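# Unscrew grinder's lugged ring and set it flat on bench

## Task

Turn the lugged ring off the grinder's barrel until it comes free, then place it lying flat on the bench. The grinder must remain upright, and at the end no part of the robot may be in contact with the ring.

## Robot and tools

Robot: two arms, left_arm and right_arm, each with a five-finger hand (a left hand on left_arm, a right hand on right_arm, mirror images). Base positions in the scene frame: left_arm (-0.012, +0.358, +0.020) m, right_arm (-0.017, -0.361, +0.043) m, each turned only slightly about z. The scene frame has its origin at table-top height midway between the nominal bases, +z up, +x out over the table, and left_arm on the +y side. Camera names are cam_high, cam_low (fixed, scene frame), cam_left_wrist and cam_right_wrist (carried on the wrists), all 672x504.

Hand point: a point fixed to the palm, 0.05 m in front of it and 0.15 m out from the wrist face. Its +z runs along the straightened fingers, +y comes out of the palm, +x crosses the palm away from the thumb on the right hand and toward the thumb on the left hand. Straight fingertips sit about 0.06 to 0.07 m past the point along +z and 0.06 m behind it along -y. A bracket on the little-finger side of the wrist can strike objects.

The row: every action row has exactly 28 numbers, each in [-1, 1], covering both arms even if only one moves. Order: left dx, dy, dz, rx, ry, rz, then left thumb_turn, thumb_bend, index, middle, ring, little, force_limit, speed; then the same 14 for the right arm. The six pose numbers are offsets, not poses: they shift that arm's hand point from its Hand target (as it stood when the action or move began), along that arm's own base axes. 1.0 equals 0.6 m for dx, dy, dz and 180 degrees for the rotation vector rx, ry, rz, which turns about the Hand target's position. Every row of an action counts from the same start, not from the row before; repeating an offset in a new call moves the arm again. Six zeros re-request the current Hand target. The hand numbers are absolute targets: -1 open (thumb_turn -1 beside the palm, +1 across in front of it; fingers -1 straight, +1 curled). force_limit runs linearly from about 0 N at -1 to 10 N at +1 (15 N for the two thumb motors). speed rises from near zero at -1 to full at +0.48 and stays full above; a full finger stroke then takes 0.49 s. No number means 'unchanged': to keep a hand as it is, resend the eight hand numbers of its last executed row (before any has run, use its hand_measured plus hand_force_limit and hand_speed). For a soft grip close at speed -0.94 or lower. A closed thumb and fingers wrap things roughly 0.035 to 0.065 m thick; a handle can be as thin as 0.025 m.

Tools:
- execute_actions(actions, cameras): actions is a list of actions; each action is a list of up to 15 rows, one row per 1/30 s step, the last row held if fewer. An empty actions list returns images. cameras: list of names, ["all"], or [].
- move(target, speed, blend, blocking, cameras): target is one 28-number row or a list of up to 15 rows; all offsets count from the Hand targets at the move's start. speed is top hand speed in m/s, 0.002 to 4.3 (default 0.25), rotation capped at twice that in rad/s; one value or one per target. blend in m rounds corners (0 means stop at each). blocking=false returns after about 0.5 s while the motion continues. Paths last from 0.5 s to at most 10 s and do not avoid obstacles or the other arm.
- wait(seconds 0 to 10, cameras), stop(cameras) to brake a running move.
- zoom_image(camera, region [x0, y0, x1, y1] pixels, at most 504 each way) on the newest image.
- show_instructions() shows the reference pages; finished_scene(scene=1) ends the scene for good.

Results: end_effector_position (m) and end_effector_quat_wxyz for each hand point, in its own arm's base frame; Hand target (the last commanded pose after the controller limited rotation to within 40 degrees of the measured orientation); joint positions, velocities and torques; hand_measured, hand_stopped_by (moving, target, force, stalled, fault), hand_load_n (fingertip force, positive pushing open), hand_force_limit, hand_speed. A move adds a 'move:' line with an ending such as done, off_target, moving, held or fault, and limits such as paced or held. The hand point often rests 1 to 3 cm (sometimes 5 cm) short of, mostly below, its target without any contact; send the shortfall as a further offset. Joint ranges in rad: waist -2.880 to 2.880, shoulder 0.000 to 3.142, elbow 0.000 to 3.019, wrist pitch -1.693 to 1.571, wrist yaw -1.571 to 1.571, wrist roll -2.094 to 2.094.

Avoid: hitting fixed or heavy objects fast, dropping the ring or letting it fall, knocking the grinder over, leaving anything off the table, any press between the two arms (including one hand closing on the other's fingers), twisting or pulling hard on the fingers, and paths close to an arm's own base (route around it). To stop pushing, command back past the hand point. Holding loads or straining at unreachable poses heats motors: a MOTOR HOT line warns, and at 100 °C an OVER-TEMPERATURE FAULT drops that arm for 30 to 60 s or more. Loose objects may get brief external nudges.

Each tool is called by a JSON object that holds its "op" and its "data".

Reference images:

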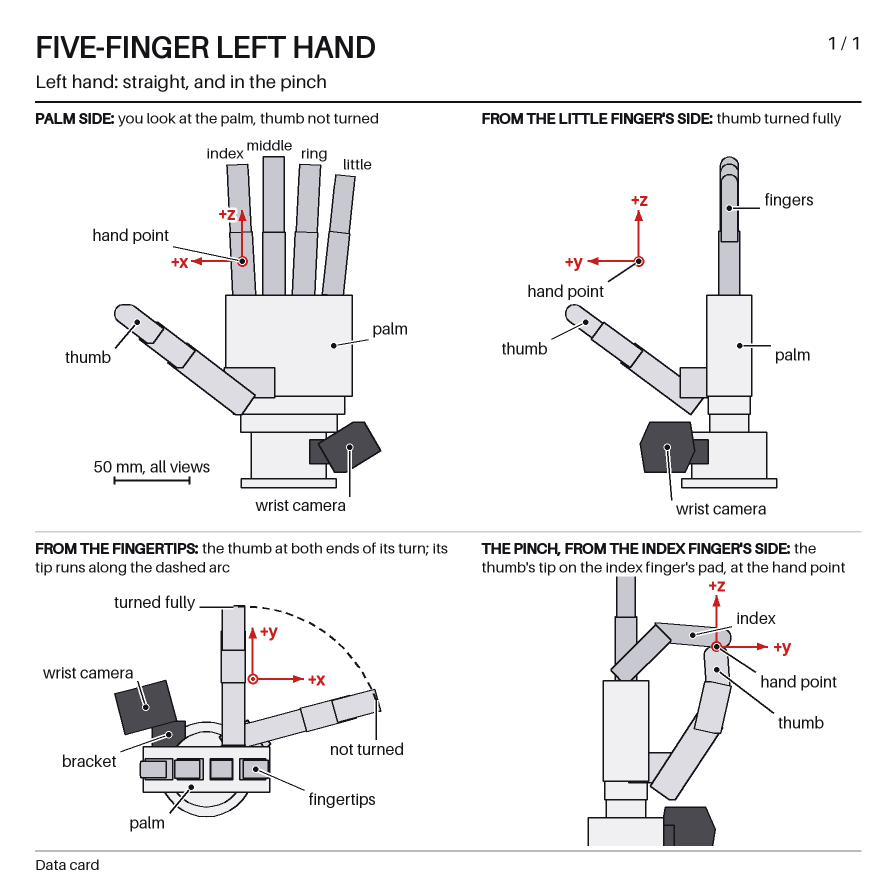

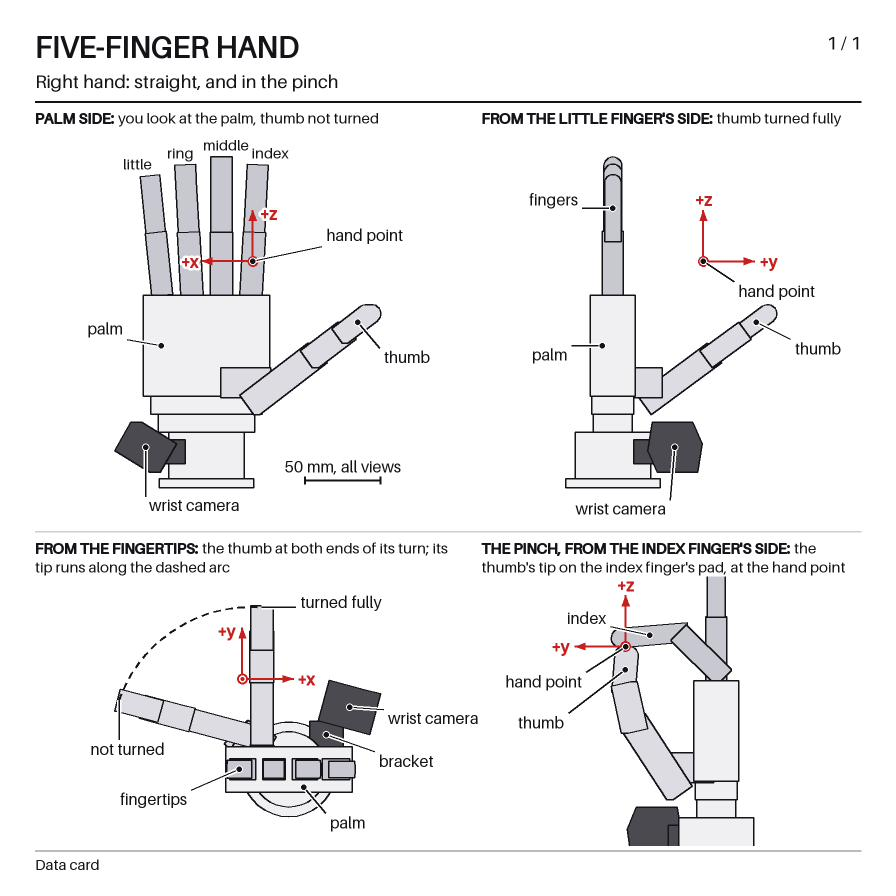

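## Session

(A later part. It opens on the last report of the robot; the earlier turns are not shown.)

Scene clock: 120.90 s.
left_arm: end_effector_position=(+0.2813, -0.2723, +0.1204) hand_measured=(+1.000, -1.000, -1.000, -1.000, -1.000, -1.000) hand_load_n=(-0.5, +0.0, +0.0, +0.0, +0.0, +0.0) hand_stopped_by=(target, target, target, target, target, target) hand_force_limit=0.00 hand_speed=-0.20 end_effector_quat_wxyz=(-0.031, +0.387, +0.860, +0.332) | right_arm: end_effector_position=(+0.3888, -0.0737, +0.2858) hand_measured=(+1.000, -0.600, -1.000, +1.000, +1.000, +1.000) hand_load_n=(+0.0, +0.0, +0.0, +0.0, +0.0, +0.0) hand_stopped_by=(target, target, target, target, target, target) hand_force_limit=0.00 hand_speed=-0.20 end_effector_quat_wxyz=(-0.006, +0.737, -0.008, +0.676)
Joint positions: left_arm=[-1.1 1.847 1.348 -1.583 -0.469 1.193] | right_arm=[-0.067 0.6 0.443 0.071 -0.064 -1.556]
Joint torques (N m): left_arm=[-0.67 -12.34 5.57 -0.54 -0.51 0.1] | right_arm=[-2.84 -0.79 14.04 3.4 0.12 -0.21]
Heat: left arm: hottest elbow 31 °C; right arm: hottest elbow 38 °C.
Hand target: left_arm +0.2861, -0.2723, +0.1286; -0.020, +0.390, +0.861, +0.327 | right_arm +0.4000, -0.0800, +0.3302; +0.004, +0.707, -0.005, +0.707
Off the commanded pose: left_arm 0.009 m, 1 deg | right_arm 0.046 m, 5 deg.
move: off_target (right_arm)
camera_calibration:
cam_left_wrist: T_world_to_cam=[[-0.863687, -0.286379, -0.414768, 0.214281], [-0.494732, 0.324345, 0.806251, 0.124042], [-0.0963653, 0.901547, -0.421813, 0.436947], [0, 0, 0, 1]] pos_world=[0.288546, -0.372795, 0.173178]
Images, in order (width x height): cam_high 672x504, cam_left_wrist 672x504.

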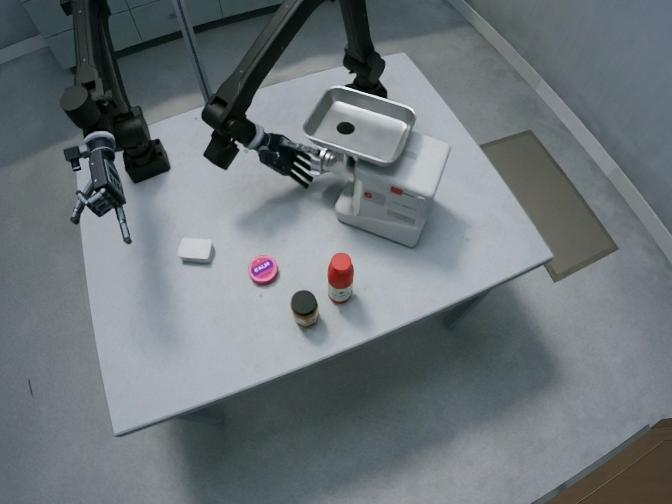

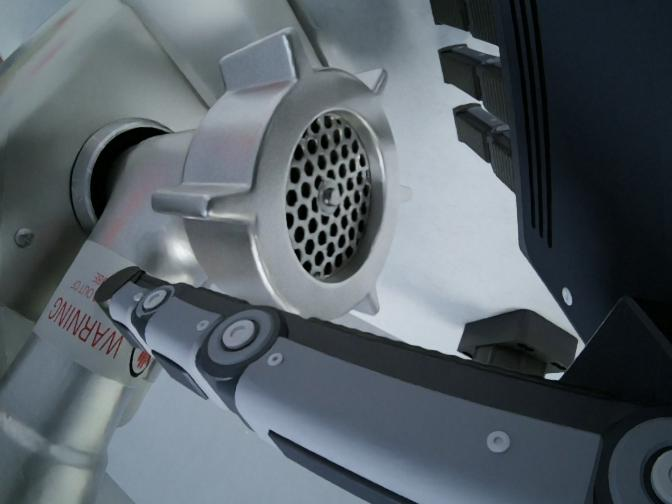

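{"op": "wait", "data": {"seconds": 0.1, "cameras": ["cam_left_wrist", "cam_high"]}}

Scene clock: 122.23 s.
left_arm: end_effector_position=(+0.2813, -0.2723, +0.1204) hand_measured=(+1.000, -1.000, -1.000, -1.000, -1.000, -1.000) hand_load_n=(+0.0, +0.0, +0.0, +0.0, +0.0, +0.0) hand_stopped_by=(target, target, target, target, target, target) hand_force_limit=0.00 hand_speed=-0.20 end_effector_quat_wxyz=(-0.031, +0.387, +0.860, +0.332) | right_arm: end_effector_position=(+0.3888, -0.0737, +0.2858) hand_measured=(+1.000, -0.600, -1.000, +1.000, +1.000, +1.000) hand_load_n=(+0.5, +0.0, +0.0, -0.5, +0.0, +0.0) hand_stopped_by=(target, target, target, target, target, target) hand_force_limit=0.00 hand_speed=-0.20 end_effector_quat_wxyz=(-0.006, +0.737, -0.008, +0.676)
Joint positions: left_arm=[-1.1 1.847 1.348 -1.583 -0.469 1.193] | right_arm=[-0.067 0.6 0.443 0.071 -0.064 -1.556]
Joint torques (N m): left_arm=[-0.73 -12.34 5.57 -0.55 -0.5 0.1] | right_arm=[-2.84 -0.79 14.04 3.41 0.13 -0.21]
Heat: left arm: hottest elbow 31 °C; right arm: hottest elbow 39 °C.
Hand target: left_arm +0.2861, -0.2723, +0.1286; -0.020, +0.390, +0.861, +0.327 | right_arm +0.4000, -0.0800, +0.3302; +0.004, +0.707, -0.005, +0.707
Off the commanded pose: left_arm 0.009 m, 1 deg | right_arm 0.046 m, 5 deg.
wait: 0.10 s; at rest from the start
camera_calibration:
cam_left_wrist: T_world_to_cam=[[-0.863687, -0.286379, -0.414768, 0.214281], [-0.494732, 0.324345, 0.806251, 0.124042], [-0.0963653, 0.901547, -0.421813, 0.436947], [0, 0, 0, 1]] pos_world=[0.288546, -0.372795, 0.173178]
Images, in order (width x height): cam_high 672x504, cam_left_wrist 672x504.

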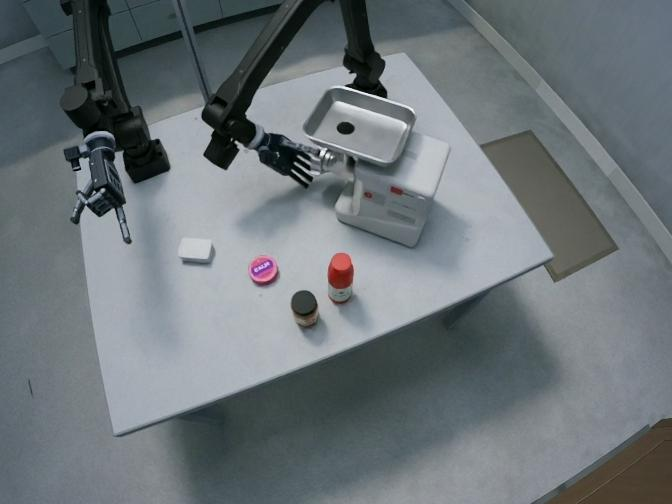

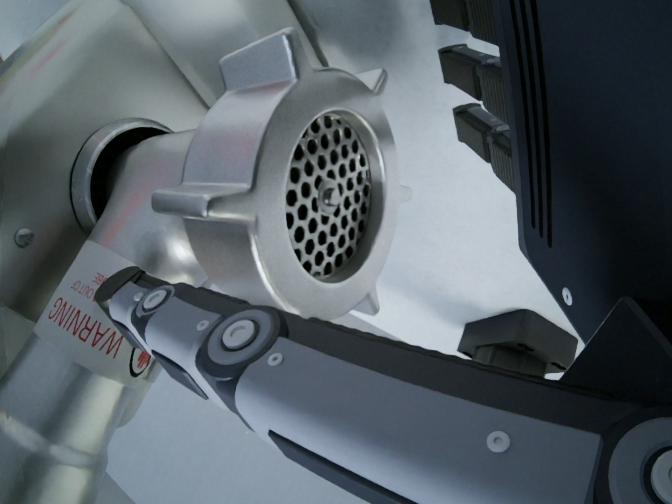

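{"op": "move", "data": {"target": [0.006, 0.010, 0.006, 0,0,0, 1,-1,-1,-1,-1,-1,0,-0.2, 0,0,0,0,0,0, 1,-0.6,-1,1,1,1,0,-0.2], "speed": 0.05, "cameras": ["cam_left_wrist"]}}

Scene clock: 125.37 s.
left_arm: end_effector_position=(+0.2839, -0.2670, +0.1244) hand_measured=(+1.000, -1.000, -1.000, -1.000, -1.000, -1.000) hand_load_n=(+0.0, +0.0, +0.0, +0.0, +0.0, +0.0) hand_stopped_by=(target, target, target, target, target, target) hand_force_limit=0.00 hand_speed=-0.20 end_effector_quat_wxyz=(-0.030, +0.388, +0.859, +0.331) | right_arm: end_effector_position=(+0.3888, -0.0737, +0.2858) hand_measured=(+1.000, -0.600, -1.000, +1.000, +1.000, +1.000) hand_load_n=(+0.0, +0.0, +0.0, +0.0, +0.0, +0.5) hand_stopped_by=(target, target, target, target, target, target) hand_force_limit=0.00 hand_speed=-0.20 end_effector_quat_wxyz=(-0.006, +0.737, -0.008, +0.676)
Joint positions: left_arm=[-1.09 1.832 1.338 -1.583 -0.473 1.205] | right_arm=[-0.067 0.6 0.443 0.071 -0.064 -1.556]
Joint torques (N m): left_arm=[-0.62 -12.04 5.6 -0.5 -0.55 0.1] | right_arm=[-2.84 -0.91 14.05 3.41 0.12 -0.21]
Heat: left arm: hottest elbow 31 °C; right arm: hottest elbow 39 °C.
Hand target: left_arm +0.2896, -0.2662, +0.1322; -0.020, +0.390, +0.861, +0.327 | right_arm +0.4000, -0.0800, +0.3302; +0.004, +0.707, -0.005, +0.707
Off the commanded pose: left_arm 0.010 m, 1 deg | right_arm 0.046 m, 5 deg.
move: off_target (right_arm)
camera_calibration:
cam_left_wrist: T_world_to_cam=[[-0.864783, -0.284761, -0.413596, 0.220296], [-0.493116, 0.326087, 0.806538, 0.120489], [-0.0948019, 0.901431, -0.422414, 0.433797], [0, 0, 0, 1]] pos_world=[0.291047, -0.367596, 0.177177]
Images, in order (width x height): cam_left_wrist 672x504.

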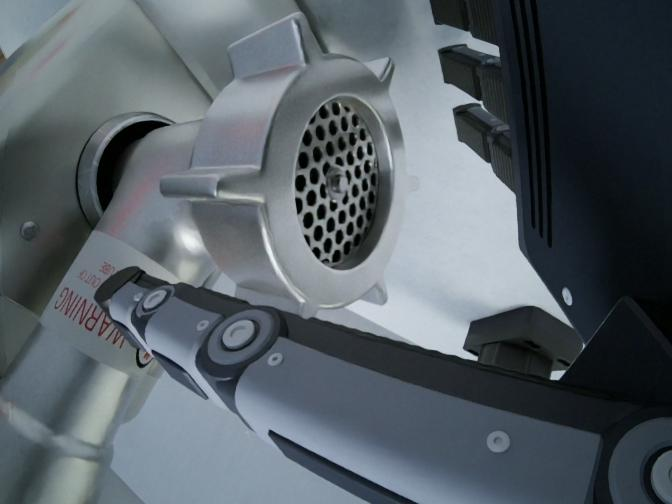

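{"op": "move", "data": {"target": [0,0,0, 0,0,0, 1,-0.7,-0.52,-0.52,-1,-1,0,-0.88, 0,0,0,0,0,0, 1,-0.6,-1,1,1,1,0,-0.2], "speed": 0.05, "cameras": ["cam_left_wrist"]}}

Scene clock: 127.97 s.
left_arm: end_effector_position=(+0.2823, -0.2649, +0.1226) hand_measured=(+1.000, -0.700, -0.520, -0.520, -1.000, -1.000) hand_load_n=(+0.0, +0.0, +1.0, +1.0, +0.0, +0.0) hand_stopped_by=(target, target, target, target, target, target) hand_force_limit=0.00 hand_speed=-0.88 end_effector_quat_wxyz=(-0.030, +0.384, +0.861, +0.333) | right_arm: end_effector_position=(+0.3888, -0.0737, +0.2858) hand_measured=(+1.000, -0.600, -1.000, +1.000, +1.000, +1.000) hand_load_n=(+0.0, +0.0, +0.0, +0.0, +0.0, +0.0) hand_stopped_by=(target, target, target, target, target, target) hand_force_limit=0.00 hand_speed=-0.20 end_effector_quat_wxyz=(-0.006, +0.737, -0.008, +0.676)
Joint positions: left_arm=[-1.09 1.832 1.331 -1.58 -0.473 1.194] | right_arm=[-0.067 0.6 0.443 0.071 -0.064 -1.556]
Joint torques (N m): left_arm=[-0.56 -12.22 6.05 -0.73 -0.54 0.1] | right_arm=[-2.9 -0.85 14.05 3.41 0.12 -0.21]
Heat: left arm: hottest elbow 31 °C; right arm: hottest elbow 39 °C.
Hand target: left_arm +0.2896, -0.2662, +0.1322; -0.020, +0.390, +0.861, +0.327 | right_arm +0.4000, -0.0800, +0.3302; +0.004, +0.707, -0.005, +0.707
Off the commanded pose: left_arm 0.012 m, 1 deg | right_arm 0.046 m, 5 deg.
move: off_target (left_arm, right_arm)
camera_calibration:
cam_left_wrist: T_world_to_cam=[[-0.860538, -0.291301, -0.417873, 0.216368], [-0.499381, 0.320655, 0.804859, 0.120962], [-0.100463, 0.90129, -0.421406, 0.432417], [0, 0, 0, 1]] pos_world=[0.290041, -0.365492, 0.17528]
Images, in order (width x height): cam_left_wrist 672x504.

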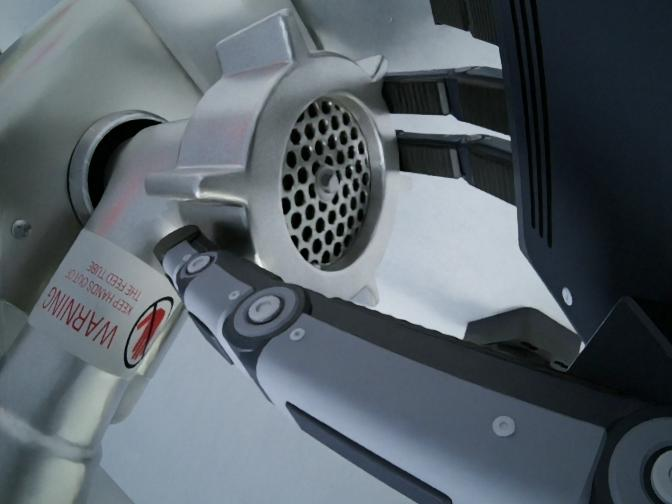

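{"op": "zoom_image", "data": {"camera": "cam_left_wrist", "region": [340, 30, 480, 230]}}

{"op": "zoom_image", "data": {"camera": "cam_left_wrist", "region": [130, 160, 330, 340]}}

Scaled by 2.520 from the camera's 672x504 image, which has a finer 960x720 frame.

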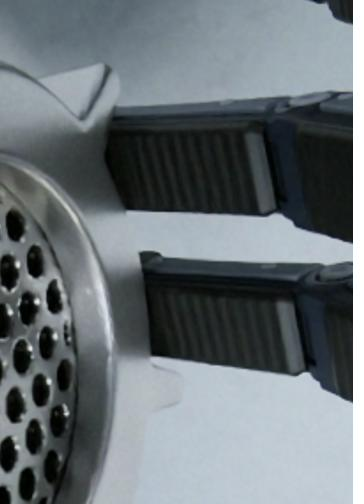

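Scaled by 2.520 from the camera's 672x504 image, which has a finer 960x720 frame.

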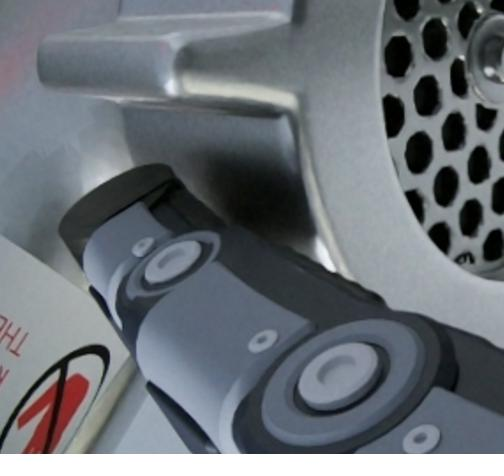

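{"op": "move", "data": {"target": [0,0,0, 0,0,0, 1,-0.55,-0.48,-0.48,-1,-1,0,-0.9, 0,0,0,0,0,0, 1,-0.6,-1,1,1,1,0,-0.2], "speed": 0.05, "cameras": ["cam_left_wrist"]}}

Scene clock: 129.20 s.
left_arm: end_effector_position=(+0.2820, -0.2649, +0.1213) hand_measured=(+1.000, -0.678, -0.482, -0.482, -1.000, -1.000) hand_load_n=(+0.0, +7.5, +4.5, +3.5, +0.0, +0.0) hand_stopped_by=(target, force, target, target, target, target) hand_force_limit=0.00 hand_speed=-0.90 end_effector_quat_wxyz=(-0.030, +0.383, +0.862, +0.331) | right_arm: end_effector_position=(+0.3888, -0.0737, +0.2858) hand_measured=(+1.000, -0.600, -1.000, +1.000, +1.000, +1.000) hand_load_n=(+0.0, +0.0, +0.0, +0.0, +0.0, +0.0) hand_stopped_by=(target, target, target, target, target, target) hand_force_limit=0.00 hand_speed=-0.20 end_effector_quat_wxyz=(-0.006, +0.737, -0.008, +0.676)
Joint positions: left_arm=[-1.09 1.832 1.329 -1.575 -0.472 1.193] | right_arm=[-0.067 0.6 0.443 0.071 -0.064 -1.556]
Joint torques (N m): left_arm=[-0.85 -12.16 6.2 -0.84 -0.58 0.09] | right_arm=[-2.9 -0.79 14.04 3.41 0.12 -0.2]
Heat: left arm: hottest elbow 31 °C; right arm: hottest elbow 40 °C.
Hand target: left_arm +0.2896, -0.2662, +0.1322; -0.020, +0.390, +0.861, +0.327 | right_arm +0.4000, -0.0800, +0.3302; +0.004, +0.707, -0.005, +0.707
Off the commanded pose: left_arm 0.013 m, 1 deg | right_arm 0.046 m, 5 deg.
move: off_target (left_arm, right_arm)
camera_calibration:
cam_left_wrist: T_world_to_cam=[[-0.859665, -0.29417, -0.41766, 0.214498], [-0.500605, 0.322117, 0.803514, 0.122725], [-0.101834, 0.899836, -0.424176, 0.432141], [0, 0, 0, 1]] pos_world=[0.28984, -0.365289, 0.174279]
Images, in order (width x height): cam_left_wrist 672x504.

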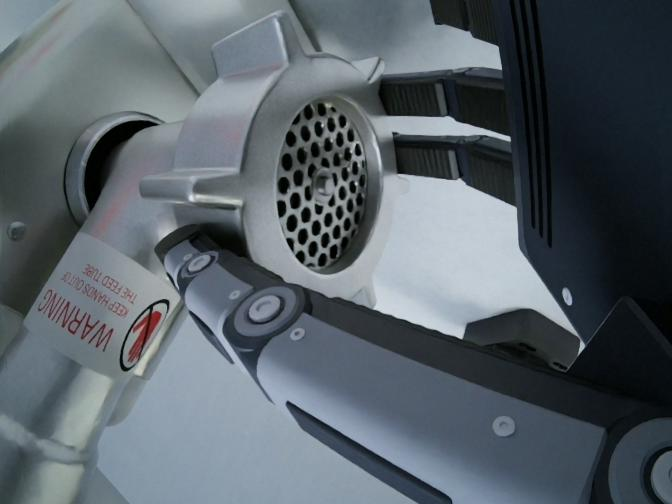

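{"op": "move", "data": {"target": [-0.0034,0.0032,-0.0037, -0.0572,-0.0607,0, 1,-0.55,-0.48,-0.48,-1,-1,0,-0.9, 0,0,0,0,0,0, 1,-0.6,-1,1,1,1,0,-0.2], "speed": 0.1, "cameras": ["cam_left_wrist"]}}

Scene clock: 132.90 s.
left_arm: end_effector_position=(+0.2779, -0.2583, +0.1206) hand_measured=(+1.000, -0.680, -0.480, -0.482, -1.000, -1.000) hand_load_n=(-9.0, +13.0, +0.0, +9.5, +0.0, +0.0) hand_stopped_by=(target, force, target, target, target, target) hand_force_limit=0.00 hand_speed=-0.90 end_effector_quat_wxyz=(+0.051, +0.389, +0.870, +0.297) | right_arm: end_effector_position=(+0.3888, -0.0737, +0.2858) hand_measured=(+1.000, -0.600, -1.000, +1.000, +1.000, +1.000) hand_load_n=(+0.0, +0.0, -0.5, +0.0, +0.0, +0.0) hand_stopped_by=(target, target, target, target, target, target) hand_force_limit=0.00 hand_speed=-0.20 end_effector_quat_wxyz=(-0.006, +0.737, -0.008, +0.676)
Joint positions: left_arm=[-1.114 1.708 1.202 -1.403 -0.521 1.207] | right_arm=[-0.067 0.6 0.443 0.071 -0.064 -1.556]
Joint torques (N m): left_arm=[-0.56 -11.34 6.34 0.51 -1.44 -0.53] | right_arm=[-2.84 -0.73 14.05 3.4 0.12 -0.21]
Heat: left arm: hottest elbow 31 °C; right arm: hottest elbow 40 °C.
Hand target: left_arm +0.2876, -0.2643, +0.1300; +0.097, +0.357, +0.885, +0.284 | right_arm +0.4000, -0.0800, +0.3302; +0.004, +0.707, -0.005, +0.707
Off the commanded pose: left_arm 0.015 m, 7 deg | right_arm 0.046 m, 5 deg.
move: off_target (left_arm, right_arm)
camera_calibration:
cam_left_wrist: T_world_to_cam=[[-0.827614, -0.304294, -0.471656, 0.207649], [-0.561295, 0.446552, 0.696806, 0.180965], [-0.00141471, 0.841425, -0.540372, 0.396484], [0, 0, 0, 1]] pos_world=[0.273989, -0.351236, 0.186091]
Images, in order (width x height): cam_left_wrist 672x504.

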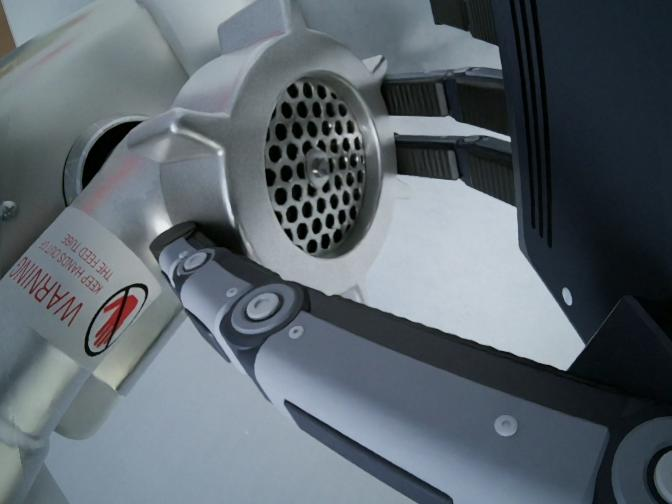

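{"op": "wait", "data": {"seconds": 0.1, "cameras": ["cam_high"]}}

{"op": "zoom_image", "data": {"camera": "cam_high", "region": [250, 110, 390, 215]}}

Scene clock: 133.40 s.
left_arm: end_effector_position=(+0.2779, -0.2583, +0.1206) hand_measured=(+1.000, -0.680, -0.480, -0.482, -1.000, -1.000) hand_load_n=(-9.5, +13.5, +0.0, +9.5, +0.0, +0.0) hand_stopped_by=(target, force, target, target, target, target) hand_force_limit=0.00 hand_speed=-0.90 end_effector_quat_wxyz=(+0.051, +0.389, +0.870, +0.297) | right_arm: end_effector_position=(+0.3888, -0.0737, +0.2858) hand_measured=(+1.000, -0.600, -1.000, +1.000, +1.000, +1.000) hand_load_n=(+0.5, +0.0, +0.0, +0.0, +0.0, +0.0) hand_stopped_by=(target, target, target, target, target, target) hand_force_limit=0.00 hand_speed=-0.20 end_effector_quat_wxyz=(-0.006, +0.737, -0.008, +0.676)
Joint positions: left_arm=[-1.114 1.708 1.202 -1.403 -0.521 1.207] | right_arm=[-0.067 0.6 0.443 0.071 -0.064 -1.556]
Joint torques (N m): left_arm=[-0.85 -11.22 6.35 0.55 -1.44 -0.53] | right_arm=[-2.84 -0.79 14.02 3.41 0.12 -0.2]
Heat: left arm: hottest elbow 31 °C; right arm: hottest elbow 40 °C.
Hand target: left_arm +0.2876, -0.2643, +0.1300; +0.097, +0.357, +0.885, +0.284 | right_arm +0.4000, -0.0800, +0.3302; +0.004, +0.707, -0.005, +0.707
Off the commanded pose: left_arm 0.015 m, 7 deg | right_arm 0.046 m, 5 deg.
wait: 0.10 s; at rest from the start
Images, in order (width x height): cam_high 672x504.

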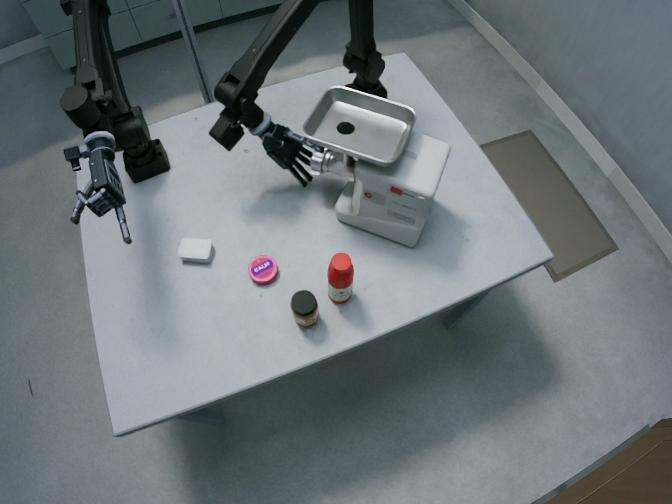

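Scaled by 3.600.

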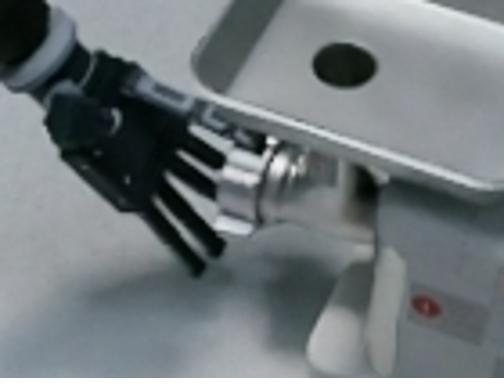

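{"op": "wait", "data": {"seconds": 0.1, "cameras": ["cam_left_wrist", "cam_low"]}}

{"op": "zoom_image", "data": {"camera": "cam_left_wrist", "region": [120, 0, 440, 320]}}

Scene clock: 135.57 s.
left_arm: end_effector_position=(+0.2779, -0.2583, +0.1206) hand_measured=(+1.000, -0.680, -0.480, -0.482, -1.000, -1.000) hand_load_n=(-9.5, +13.5, +0.0, +9.5, +0.0, +0.0) hand_stopped_by=(target, force, target, target, target, target) hand_force_limit=0.00 hand_speed=-0.90 end_effector_quat_wxyz=(+0.051, +0.389, +0.870, +0.297) | right_arm: end_effector_position=(+0.3888, -0.0737, +0.2858) hand_measured=(+1.000, -0.600, -1.000, +1.000, +1.000, +1.000) hand_load_n=(+0.0, +0.0, +0.0, +0.0, +0.0, +0.0) hand_stopped_by=(target, target, target, target, target, target) hand_force_limit=0.00 hand_speed=-0.20 end_effector_quat_wxyz=(-0.006, +0.737, -0.008, +0.676)
Joint positions: left_arm=[-1.114 1.708 1.202 -1.403 -0.521 1.207] | right_arm=[-0.067 0.6 0.443 0.071 -0.064 -1.556]
Joint torques (N m): left_arm=[-0.5 -11.22 6.3 0.54 -1.43 -0.53] | right_arm=[-2.9 -0.73 14.04 3.43 0.12 -0.21]
Heat: left arm: hottest elbow 31 °C; right arm: hottest elbow 41 °C.
Hand target: left_arm +0.2876, -0.2643, +0.1300; +0.097, +0.357, +0.885, +0.284 | right_arm +0.4000, -0.0800, +0.3302; +0.004, +0.707, -0.005, +0.707
Off the commanded pose: left_arm 0.015 m, 7 deg | right_arm 0.046 m, 5 deg.
wait: 0.10 s; at rest from the start
camera_calibration:
cam_left_wrist: T_world_to_cam=[[-0.827614, -0.304294, -0.471656, 0.207649], [-0.561295, 0.446552, 0.696806, 0.180965], [-0.00141471, 0.841425, -0.540372, 0.396484], [0, 0, 0, 1]] pos_world=[0.273989, -0.351236, 0.186091]
Images, in order (width x height): cam_low 672x504, cam_left_wrist 672x504.

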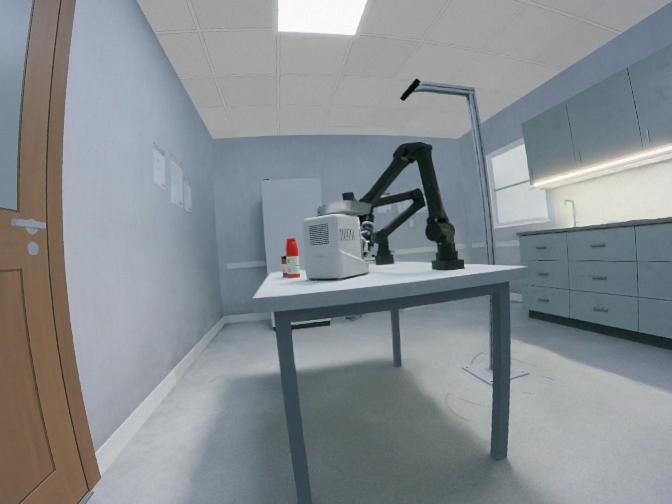

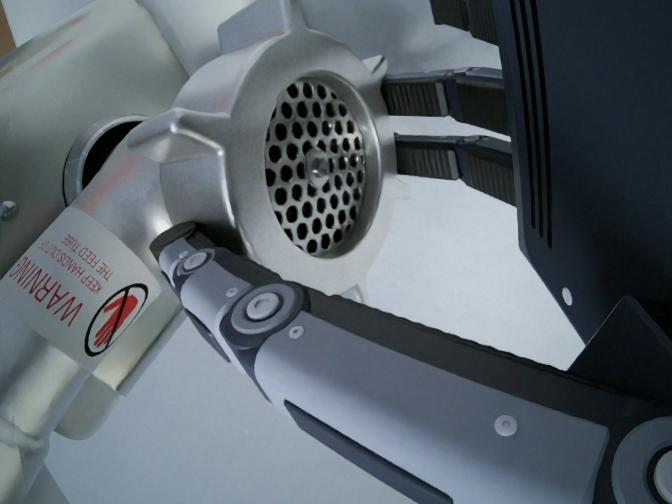

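Scaled by 1.575 from the camera's 672x504 image, which has a finer 960x720 frame.

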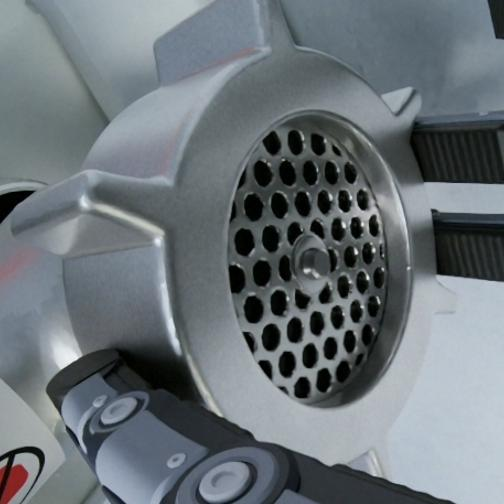

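{"op": "move", "data": {"target": [-0.0020,0.0018,-0.0030, -0.0381,-0.0405,0, 1,-0.55,-0.48,-0.48,-1,-1,0,-0.9, 0,0,0,0,0,0, 1,-0.6,-1,1,1,1,0,-0.2], "speed": 0.08, "cameras": ["cam_left_wrist"]}}

Scene clock: 137.90 s.
left_arm: end_effector_position=(+0.2763, -0.2558, +0.1188) hand_measured=(+1.000, -0.680, -0.480, -0.482, -1.000, -1.000) hand_load_n=(-16.0, +16.5, +0.0, +11.0, +0.0, +0.0) hand_stopped_by=(target, force, target, target, target, target) hand_force_limit=0.00 hand_speed=-0.90 end_effector_quat_wxyz=(+0.111, +0.394, +0.869, +0.278) | right_arm: end_effector_position=(+0.3888, -0.0737, +0.2858) hand_measured=(+1.000, -0.600, -1.000, +1.000, +1.000, +1.000) hand_load_n=(+0.0, +0.0, +0.0, +0.0, +0.0, +0.0) hand_stopped_by=(target, target, target, target, target, target) hand_force_limit=0.00 hand_speed=-0.20 end_effector_quat_wxyz=(-0.006, +0.737, -0.008, +0.676)
Joint positions: left_arm=[-1.137 1.63 1.111 -1.274 -0.572 1.219] | right_arm=[-0.067 0.6 0.443 0.071 -0.064 -1.556]
Joint torques (N m): left_arm=[-0.15 -10.87 6.38 1.54 -1.58 -0.98] | right_arm=[-2.84 -0.79 14.04 3.41 0.12 -0.2]
Heat: left arm: hottest elbow 31 °C; right arm: hottest elbow 41 °C.
Hand target: left_arm +0.2863, -0.2633, +0.1281; +0.174, +0.332, +0.892, +0.253 | right_arm +0.4000, -0.0800, +0.3302; +0.004, +0.707, -0.005, +0.707
Off the commanded pose: left_arm 0.016 m, 11 deg | right_arm 0.046 m, 5 deg.
move: off_target (left_arm, right_arm)
camera_calibration:
cam_left_wrist: T_world_to_cam=[[-0.798148, -0.304997, -0.519553, 0.203518], [-0.595998, 0.525711, 0.606972, 0.220701], [0.0880102, 0.794106, -0.601373, 0.363874], [0, 0, 0, 1]] pos_world=[0.26195, -0.342907, 0.190603]
Images, in order (width x height): cam_left_wrist 672x504.

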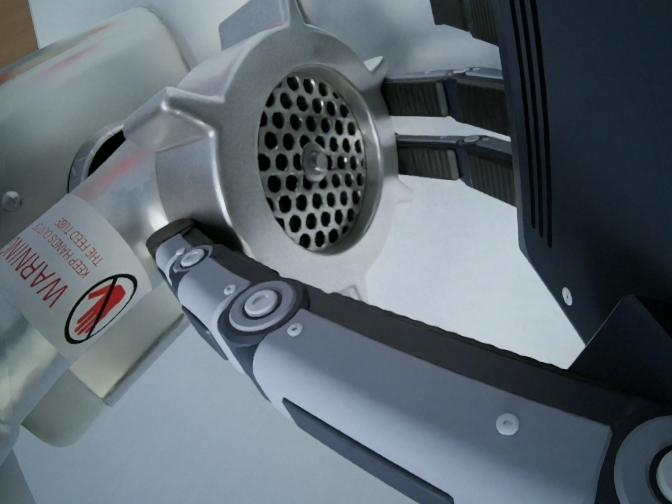

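{"op": "wait", "data": {"seconds": 1.0, "cameras": ["cam_left_wrist"]}}

{"op": "zoom_image", "data": {"camera": "cam_left_wrist", "region": [120, 0, 440, 320]}}

Scene clock: 140.43 s.
left_arm: end_effector_position=(+0.2763, -0.2558, +0.1188) hand_measured=(+1.000, -0.680, -0.480, -0.482, -1.000, -1.000) hand_load_n=(-16.0, +16.5, +0.0, +11.0, +0.0, +0.0) hand_stopped_by=(target, force, target, target, target, target) hand_force_limit=0.00 hand_speed=-0.90 end_effector_quat_wxyz=(+0.111, +0.394, +0.869, +0.278) | right_arm: end_effector_position=(+0.3888, -0.0737, +0.2858) hand_measured=(+1.000, -0.600, -1.000, +1.000, +1.000, +1.000) hand_load_n=(+0.0, +0.0, +0.0, +0.0, +0.0, +0.0) hand_stopped_by=(target, target, target, target, target, target) hand_force_limit=0.00 hand_speed=-0.20 end_effector_quat_wxyz=(-0.006, +0.737, -0.008, +0.676)
Joint positions: left_arm=[-1.137 1.63 1.111 -1.274 -0.572 1.219] | right_arm=[-0.067 0.6 0.443 0.071 -0.064 -1.556]
Joint torques (N m): left_arm=[-0.21 -10.87 6.38 1.59 -1.59 -0.99] | right_arm=[-2.9 -0.67 14.01 3.41 0.12 -0.21]
Heat: left arm: hottest elbow 31 °C; right arm: hottest elbow 41 °C.
Hand target: left_arm +0.2863, -0.2633, +0.1281; +0.174, +0.332, +0.892, +0.253 | right_arm +0.4000, -0.0800, +0.3302; +0.004, +0.707, -0.005, +0.707
Off the commanded pose: left_arm 0.016 m, 11 deg | right_arm 0.046 m, 5 deg.
wait: 1.00 s; at rest from the start
camera_calibration:
cam_left_wrist: T_world_to_cam=[[-0.798148, -0.304997, -0.519553, 0.203518], [-0.595998, 0.525711, 0.606972, 0.220701], [0.0880102, 0.794106, -0.601373, 0.363874], [0, 0, 0, 1]] pos_world=[0.26195, -0.342907, 0.190603]
Images, in order (width x height): cam_left_wrist 672x504.

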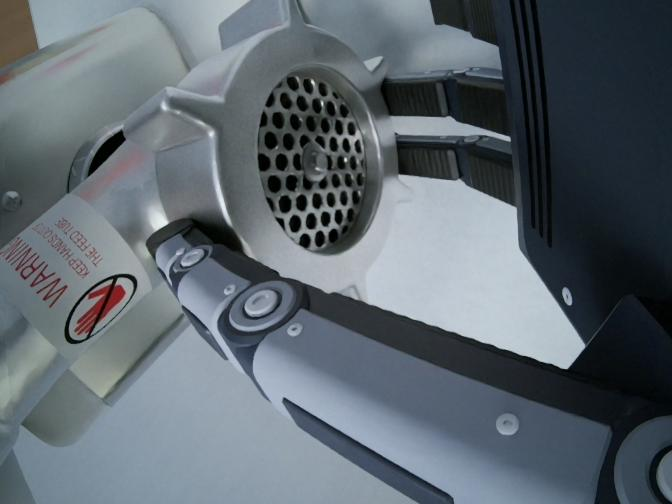

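Scaled by 1.575 from the camera's 672x504 image, which has a finer 960x720 frame.

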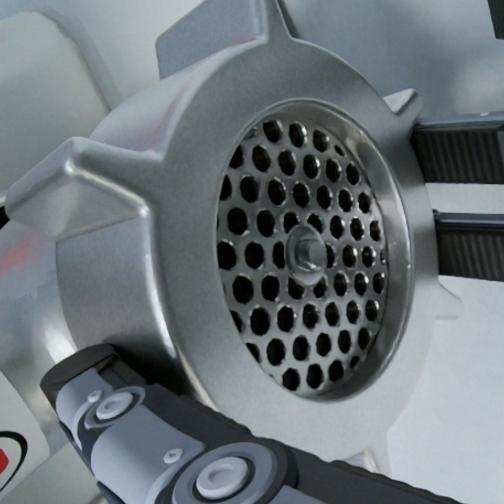

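{"op": "move", "data": {"target": [-0.0020,0.0018,-0.0033, -0.0381,-0.0405,0, 1,-0.55,-0.48,-0.48,-1,-1,0,-0.9, 0,0,0,0,0,0, 1,-0.6,-1,1,1,1,0,-0.2], "speed": 0.08, "cameras": ["cam_left_wrist"]}}

{"op": "zoom_image", "data": {"camera": "cam_left_wrist", "region": [120, 0, 440, 320]}}

Scene clock: 144.57 s.
left_arm: end_effector_position=(+0.2752, -0.2567, +0.1160) hand_measured=(+1.000, -0.678, -0.482, -0.482, -1.000, -1.000) hand_load_n=(+1.0, +6.5, +1.0, +3.5, +0.0, +0.0) hand_stopped_by=(target, force, target, target, target, target) hand_force_limit=0.00 hand_speed=-0.90 end_effector_quat_wxyz=(+0.222, +0.320, +0.892, +0.230) | right_arm: end_effector_position=(+0.3888, -0.0737, +0.2858) hand_measured=(+1.000, -0.600, -1.000, +1.000, +1.000, +1.000) hand_load_n=(+0.0, +0.0, +0.0, +0.0, +0.0, +0.0) hand_stopped_by=(target, target, target, target, target, target) hand_force_limit=0.00 hand_speed=-0.20 end_effector_quat_wxyz=(-0.006, +0.737, -0.008, +0.676)
Joint positions: left_arm=[-1.156 1.539 1.012 -1.077 -0.65 1.093] | right_arm=[-0.067 0.6 0.443 0.071 -0.064 -1.556]
Joint torques (N m): left_arm=[-0.44 -9.11 6.65 0.68 -1.36 -0.18] | right_arm=[-2.9 -0.73 14.02 3.41 0.12 -0.2]
Heat: left arm: hottest elbow 31 °C; right arm: hottest elbow 42 °C.
Hand target: left_arm +0.2852, -0.2621, +0.1261; +0.250, +0.304, +0.893, +0.220 | right_arm +0.4000, -0.0800, +0.3302; +0.004, +0.707, -0.005, +0.707
Off the commanded pose: left_arm 0.015 m, 4 deg | right_arm 0.046 m, 5 deg.
move: off_target (left_arm, right_arm)
camera_calibration:
cam_left_wrist: T_world_to_cam=[[-0.663735, -0.470658, -0.581323, 0.12861], [-0.730506, 0.574861, 0.368641, 0.299508], [0.160676, 0.66934, -0.725374, 0.32538], [0, 0, 0, 1]] pos_world=[0.251875, -0.329434, 0.200375]
Images, in order (width x height): cam_left_wrist 672x504.

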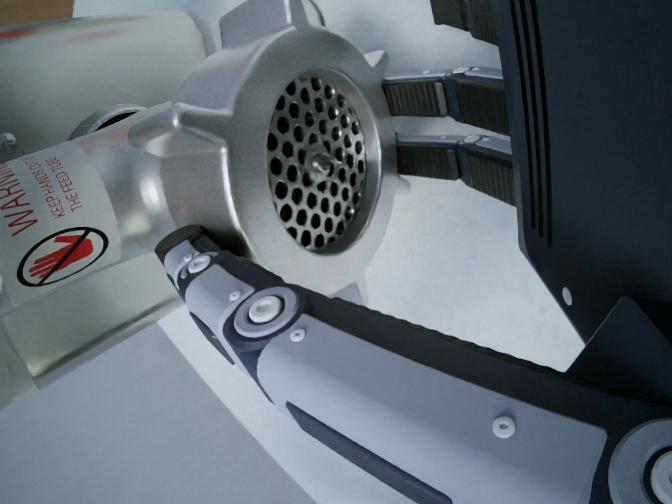

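Scaled by 1.575 from the camera's 672x504 image, which has a finer 960x720 frame.

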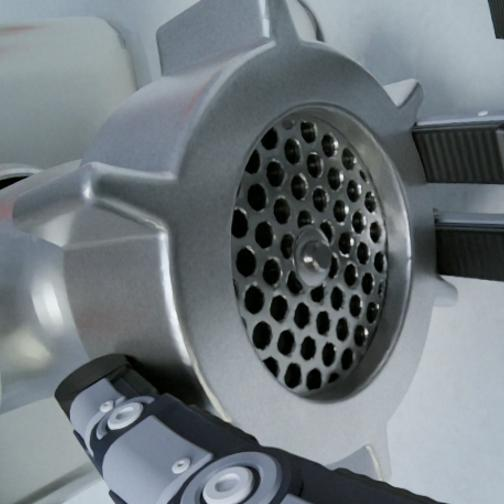

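{"op": "move", "data": {"target": [-0.0016,0.0015,-0.0177, -0.1144,-0.1214,0, 1,-0.55,-0.48,-0.48,-1,-1,0,-0.9, 0,0,0,0,0,0, 1,-0.6,-1,1,1,1,0,-0.2], "speed": 0.12, "cameras": ["cam_left_wrist"]}}

Scene clock: 148.80 s.
left_arm: end_effector_position=(+0.2753, -0.2576, +0.1067) hand_measured=(+1.000, -0.678, -0.482, -0.482, -1.000, -1.000) hand_load_n=(+1.0, +8.0, +0.5, +2.5, +0.0, +0.0) hand_stopped_by=(target, force, target, target, target, target) hand_force_limit=0.00 hand_speed=-0.90 end_effector_quat_wxyz=(+0.447, +0.222, +0.859, +0.118) | right_arm: end_effector_position=(+0.3888, -0.0737, +0.2858) hand_measured=(+1.000, -0.600, -1.000, +1.000, +1.000, +1.000) hand_load_n=(+0.0, +0.0, +0.0, +0.5, +0.0, +0.0) hand_stopped_by=(target, target, target, target, target, target) hand_force_limit=0.00 hand_speed=-0.20 end_effector_quat_wxyz=(-0.006, +0.737, -0.008, +0.676)
Joint positions: left_arm=[-1.231 1.366 0.712 -0.478 -0.886 1.056] | right_arm=[-0.067 0.6 0.443 0.071 -0.064 -1.556]
Joint torques (N m): left_arm=[0.15 -6.53 6.58 1.52 -0.98 0.05] | right_arm=[-2.84 -0.85 14.04 3.43 0.12 -0.2]
Heat: left arm: hottest elbow 31 °C; right arm: hottest elbow 42 °C.
Hand target: left_arm +0.2842, -0.2614, +0.1155; +0.463, +0.208, +0.854, +0.111 | right_arm +0.4000, -0.0800, +0.3302; +0.004, +0.707, -0.005, +0.707
Off the commanded pose: left_arm 0.013 m, 3 deg | right_arm 0.046 m, 5 deg.
move: off_target (left_arm, right_arm)
camera_calibration:
cam_left_wrist: T_world_to_cam=[[-0.428245, -0.694984, -0.577584, -0.000235525], [-0.772639, 0.613076, -0.164824, 0.381886], [0.468653, 0.375679, -0.799518, 0.166689], [0, 0, 0, 1]] pos_world=[0.21684, -0.296911, 0.196079]
Images, in order (width x height): cam_left_wrist 672x504.

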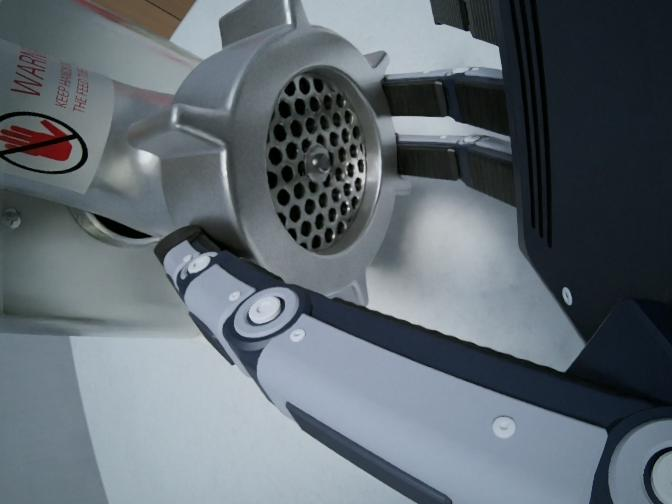

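{"op": "move", "data": {"target": [0.0108,-0.0102,-0.018, -0.1525,-0.1618,0, 1,-0.55,-0.48,-0.48,-1,-1,0,-0.9, 0,0,0,0,0,0, 1,-0.6,-1,1,1,1,0,-0.2], "speed": 0.12, "cameras": ["cam_left_wrist", "cam_high"]}}

Scene clock: 153.20 s.
left_arm: end_effector_position=(+0.2805, -0.2631, +0.0935) hand_measured=(+1.000, -0.678, -0.480, -0.482, -1.000, -1.000) hand_load_n=(+1.0, +9.0, +0.5, +1.5, +0.0, +0.0) hand_stopped_by=(target, force, target, target, target, target) hand_force_limit=0.00 hand_speed=-0.90 end_effector_quat_wxyz=(+0.687, +0.067, +0.723, -0.040) | right_arm: end_effector_position=(+0.3888, -0.0737, +0.2858) hand_measured=(+1.000, -0.600, -1.000, +1.000, +1.000, +1.000) hand_load_n=(+0.0, +0.0, +0.0, +0.0, +0.0, +0.0) hand_stopped_by=(target, target, target, target, target, target) hand_force_limit=0.00 hand_speed=-0.20 end_effector_quat_wxyz=(-0.006, +0.737, -0.008, +0.676)
Joint positions: left_arm=[-1.301 1.629 0.379 1.12 -1.147 1.487] | right_arm=[-0.067 0.6 0.443 0.071 -0.064 -1.556]
Joint torques (N m): left_arm=[0.73 -5.71 4.38 2.21 0.28 0.32] | right_arm=[-2.9 -0.73 14.04 3.41 0.12 -0.21]
Heat: left arm: hottest elbow 30 °C; right arm: hottest elbow 43 °C.
Hand target: left_arm +0.2908, -0.2674, +0.1047; +0.697, +0.059, +0.713, -0.045 | right_arm +0.4000, -0.0800, +0.3302; +0.004, +0.707, -0.005, +0.707
Off the commanded pose: left_arm 0.016 m, 2 deg | right_arm 0.046 m, 5 deg.
move: off_target (left_arm, right_arm)
camera_calibration:
cam_left_wrist: T_world_to_cam=[[-0.182741, -0.929176, -0.321308, -0.163729], [-0.527902, 0.368437, -0.765228, 0.31025], [0.829413, 0.0297806, -0.557842, -0.0591232], [0, 0, 0, 1]] pos_world=[0.182899, -0.26468, 0.151823]
Images, in order (width x height): cam_high 672x504, cam_left_wrist 672x504.

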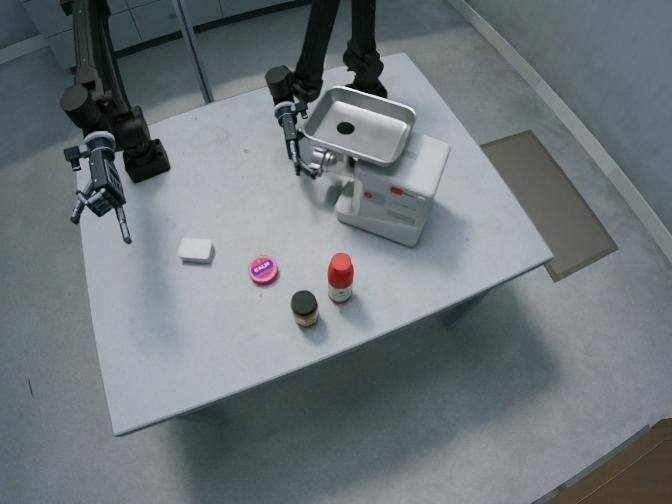

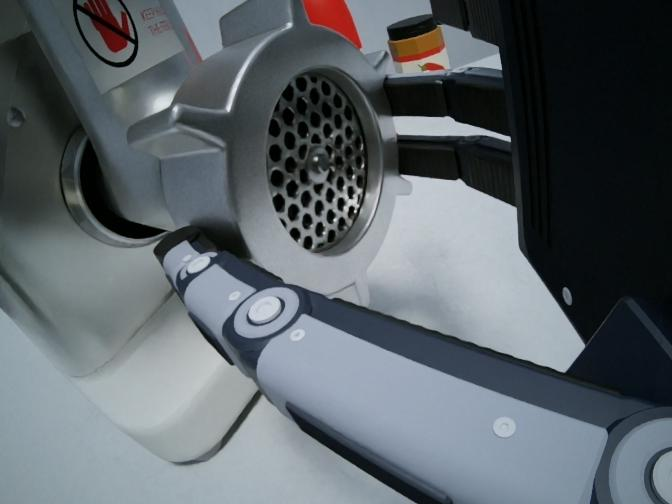

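{"op": "move", "data": {"target": [[-0.0085,0.0080,0.0, 0,0,0, 1,-1,-1,-1,-1,-1,0,-0.2, 0,0,0,0,0,0, 1,-0.6,-1,1,1,1,0,-0.2],[-0.0335,0.0043,0.0452, 0.2517,0.2671,0, 1,-1,-1,-1,-1,-1,0,-0.2, 0,0,0,0,0,0, 1,-0.6,-1,1,1,1,0,-0.2]], "speed": 0.2, "cameras": ["cam_left_wrist"]}}

Scene clock: 161.83 s.
left_arm: end_effector_position=(+0.2622, -0.2516, +0.1209) hand_measured=(+1.000, -1.000, -1.000, -1.000, -1.000, -1.000) hand_load_n=(+0.0, +0.0, +0.0, +0.0, -0.5, +0.0) hand_stopped_by=(target, target, target, target, target, target) hand_force_limit=0.00 hand_speed=-0.20 end_effector_quat_wxyz=(+0.268, +0.307, +0.887, +0.218) | right_arm: end_effector_position=(+0.3888, -0.0737, +0.2858) hand_measured=(+1.000, -0.600, -1.000, +1.000, +1.000, +1.000) hand_load_n=(+0.5, +0.0, +0.0, +0.0, +0.0, +0.0) hand_stopped_by=(target, target, target, target, target, target) hand_force_limit=0.00 hand_speed=-0.20 end_effector_quat_wxyz=(-0.006, +0.737, -0.008, +0.676)
Joint positions: left_arm=[-1.2 1.476 0.944 -1.02 -0.705 1.044] | right_arm=[-0.067 0.6 0.443 0.071 -0.064 -1.556]
Joint torques (N m): left_arm=[-0.38 -6.59 9.25 -0.59 -0.37 -0.24] | right_arm=[-2.9 -0.85 14.05 3.43 0.12 -0.2]
Heat: left arm: hottest elbow 30 °C; right arm: hottest elbow 43 °C.
Hand target: left_arm +0.2706, -0.2649, +0.1319; +0.280, +0.292, +0.891, +0.206 | right_arm +0.4000, -0.0800, +0.3302; +0.004, +0.707, -0.005, +0.707
Off the commanded pose: left_arm 0.019 m, 3 deg | right_arm 0.046 m, 5 deg.
move: off_target (left_arm, right_arm)
camera_calibration:
cam_left_wrist: T_world_to_cam=[[-0.617453, -0.499545, -0.607624, 0.109096], [-0.753481, 0.597418, 0.274515, 0.308372], [0.225872, 0.627333, -0.745275, 0.302344], [0, 0, 0, 1]] pos_world=[0.231423, -0.319399, 0.206966]
Images, in order (width x height): cam_left_wrist 672x504.

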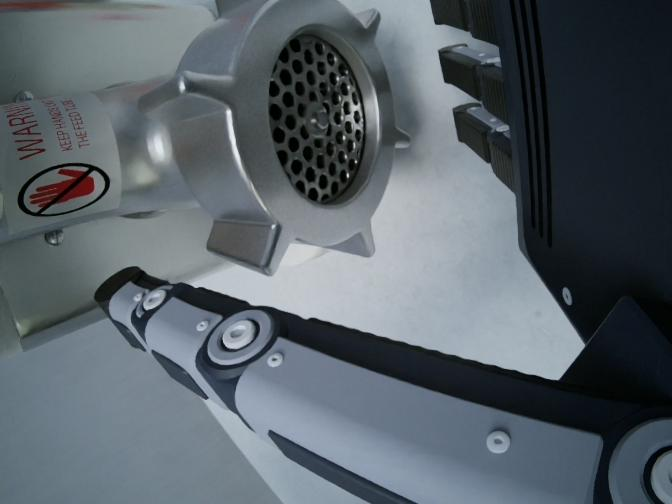

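{"op": "move", "data": {"target": [0.0235,-0.0125,-0.0122, 0,0,0, 1,-1,-1,-1,-1,-1,0,-0.2, 0,0,0,0,0,0, 1,-0.6,-1,1,1,1,0,-0.2], "speed": 0.1, "cameras": ["cam_left_wrist"]}}

Scene clock: 164.07 s.
left_arm: end_effector_position=(+0.2722, -0.2538, +0.1141) hand_measured=(+1.000, -1.000, -1.000, -1.000, -1.000, -1.000) hand_load_n=(+0.0, +0.0, +0.0, +0.0, +0.0, +0.0) hand_stopped_by=(target, target, target, target, target, target) hand_force_limit=0.00 hand_speed=-0.20 end_effector_quat_wxyz=(+0.264, +0.297, +0.890, +0.223) | right_arm: end_effector_position=(+0.3888, -0.0737, +0.2858) hand_measured=(+1.000, -0.600, -1.000, +1.000, +1.000, +1.000) hand_load_n=(+0.0, +0.0, +0.0, +0.0, +0.0, +0.0) hand_stopped_by=(target, target, target, target, target, target) hand_force_limit=0.00 hand_speed=-0.20 end_effector_quat_wxyz=(-0.006, +0.737, -0.008, +0.676)
Joint positions: left_arm=[-1.175 1.512 0.963 -1.008 -0.705 1.044] | right_arm=[-0.067 0.6 0.443 0.071 -0.064 -1.556]
Joint torques (N m): left_arm=[-0.62 -7.24 9.21 0.31 -0.37 0.09] | right_arm=[-2.78 -0.79 14.05 3.43 0.13 -0.2]
Heat: left arm: hottest elbow 30 °C; right arm: hottest elbow 44 °C.
Hand target: left_arm +0.2847, -0.2724, +0.1246; +0.279, +0.292, +0.891, +0.206 | right_arm +0.4000, -0.0800, +0.3302; +0.004, +0.707, -0.005, +0.707
Off the commanded pose: left_arm 0.025 m, 3 deg | right_arm 0.046 m, 5 deg.
move: off_target (left_arm, right_arm)
camera_calibration:
cam_left_wrist: T_world_to_cam=[[-0.605771, -0.512182, -0.60886, 0.10369], [-0.767807, 0.576949, 0.278574, 0.317293], [0.2086, 0.636239, -0.742756, 0.303095], [0, 0, 0, 1]] pos_world=[0.243207, -0.322794, 0.199869]
Images, in order (width x height): cam_left_wrist 672x504.

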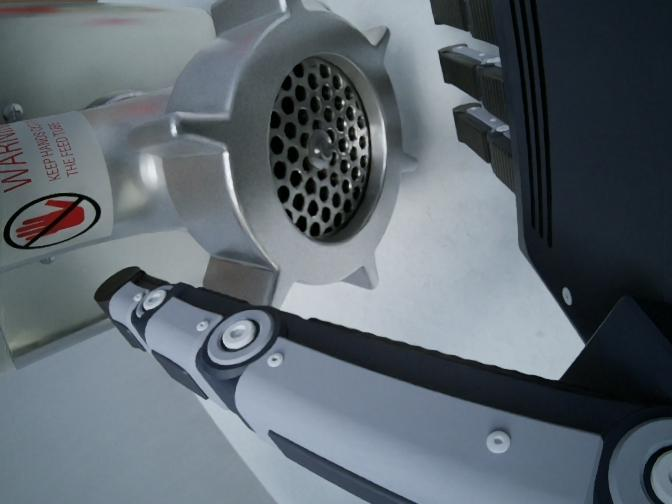

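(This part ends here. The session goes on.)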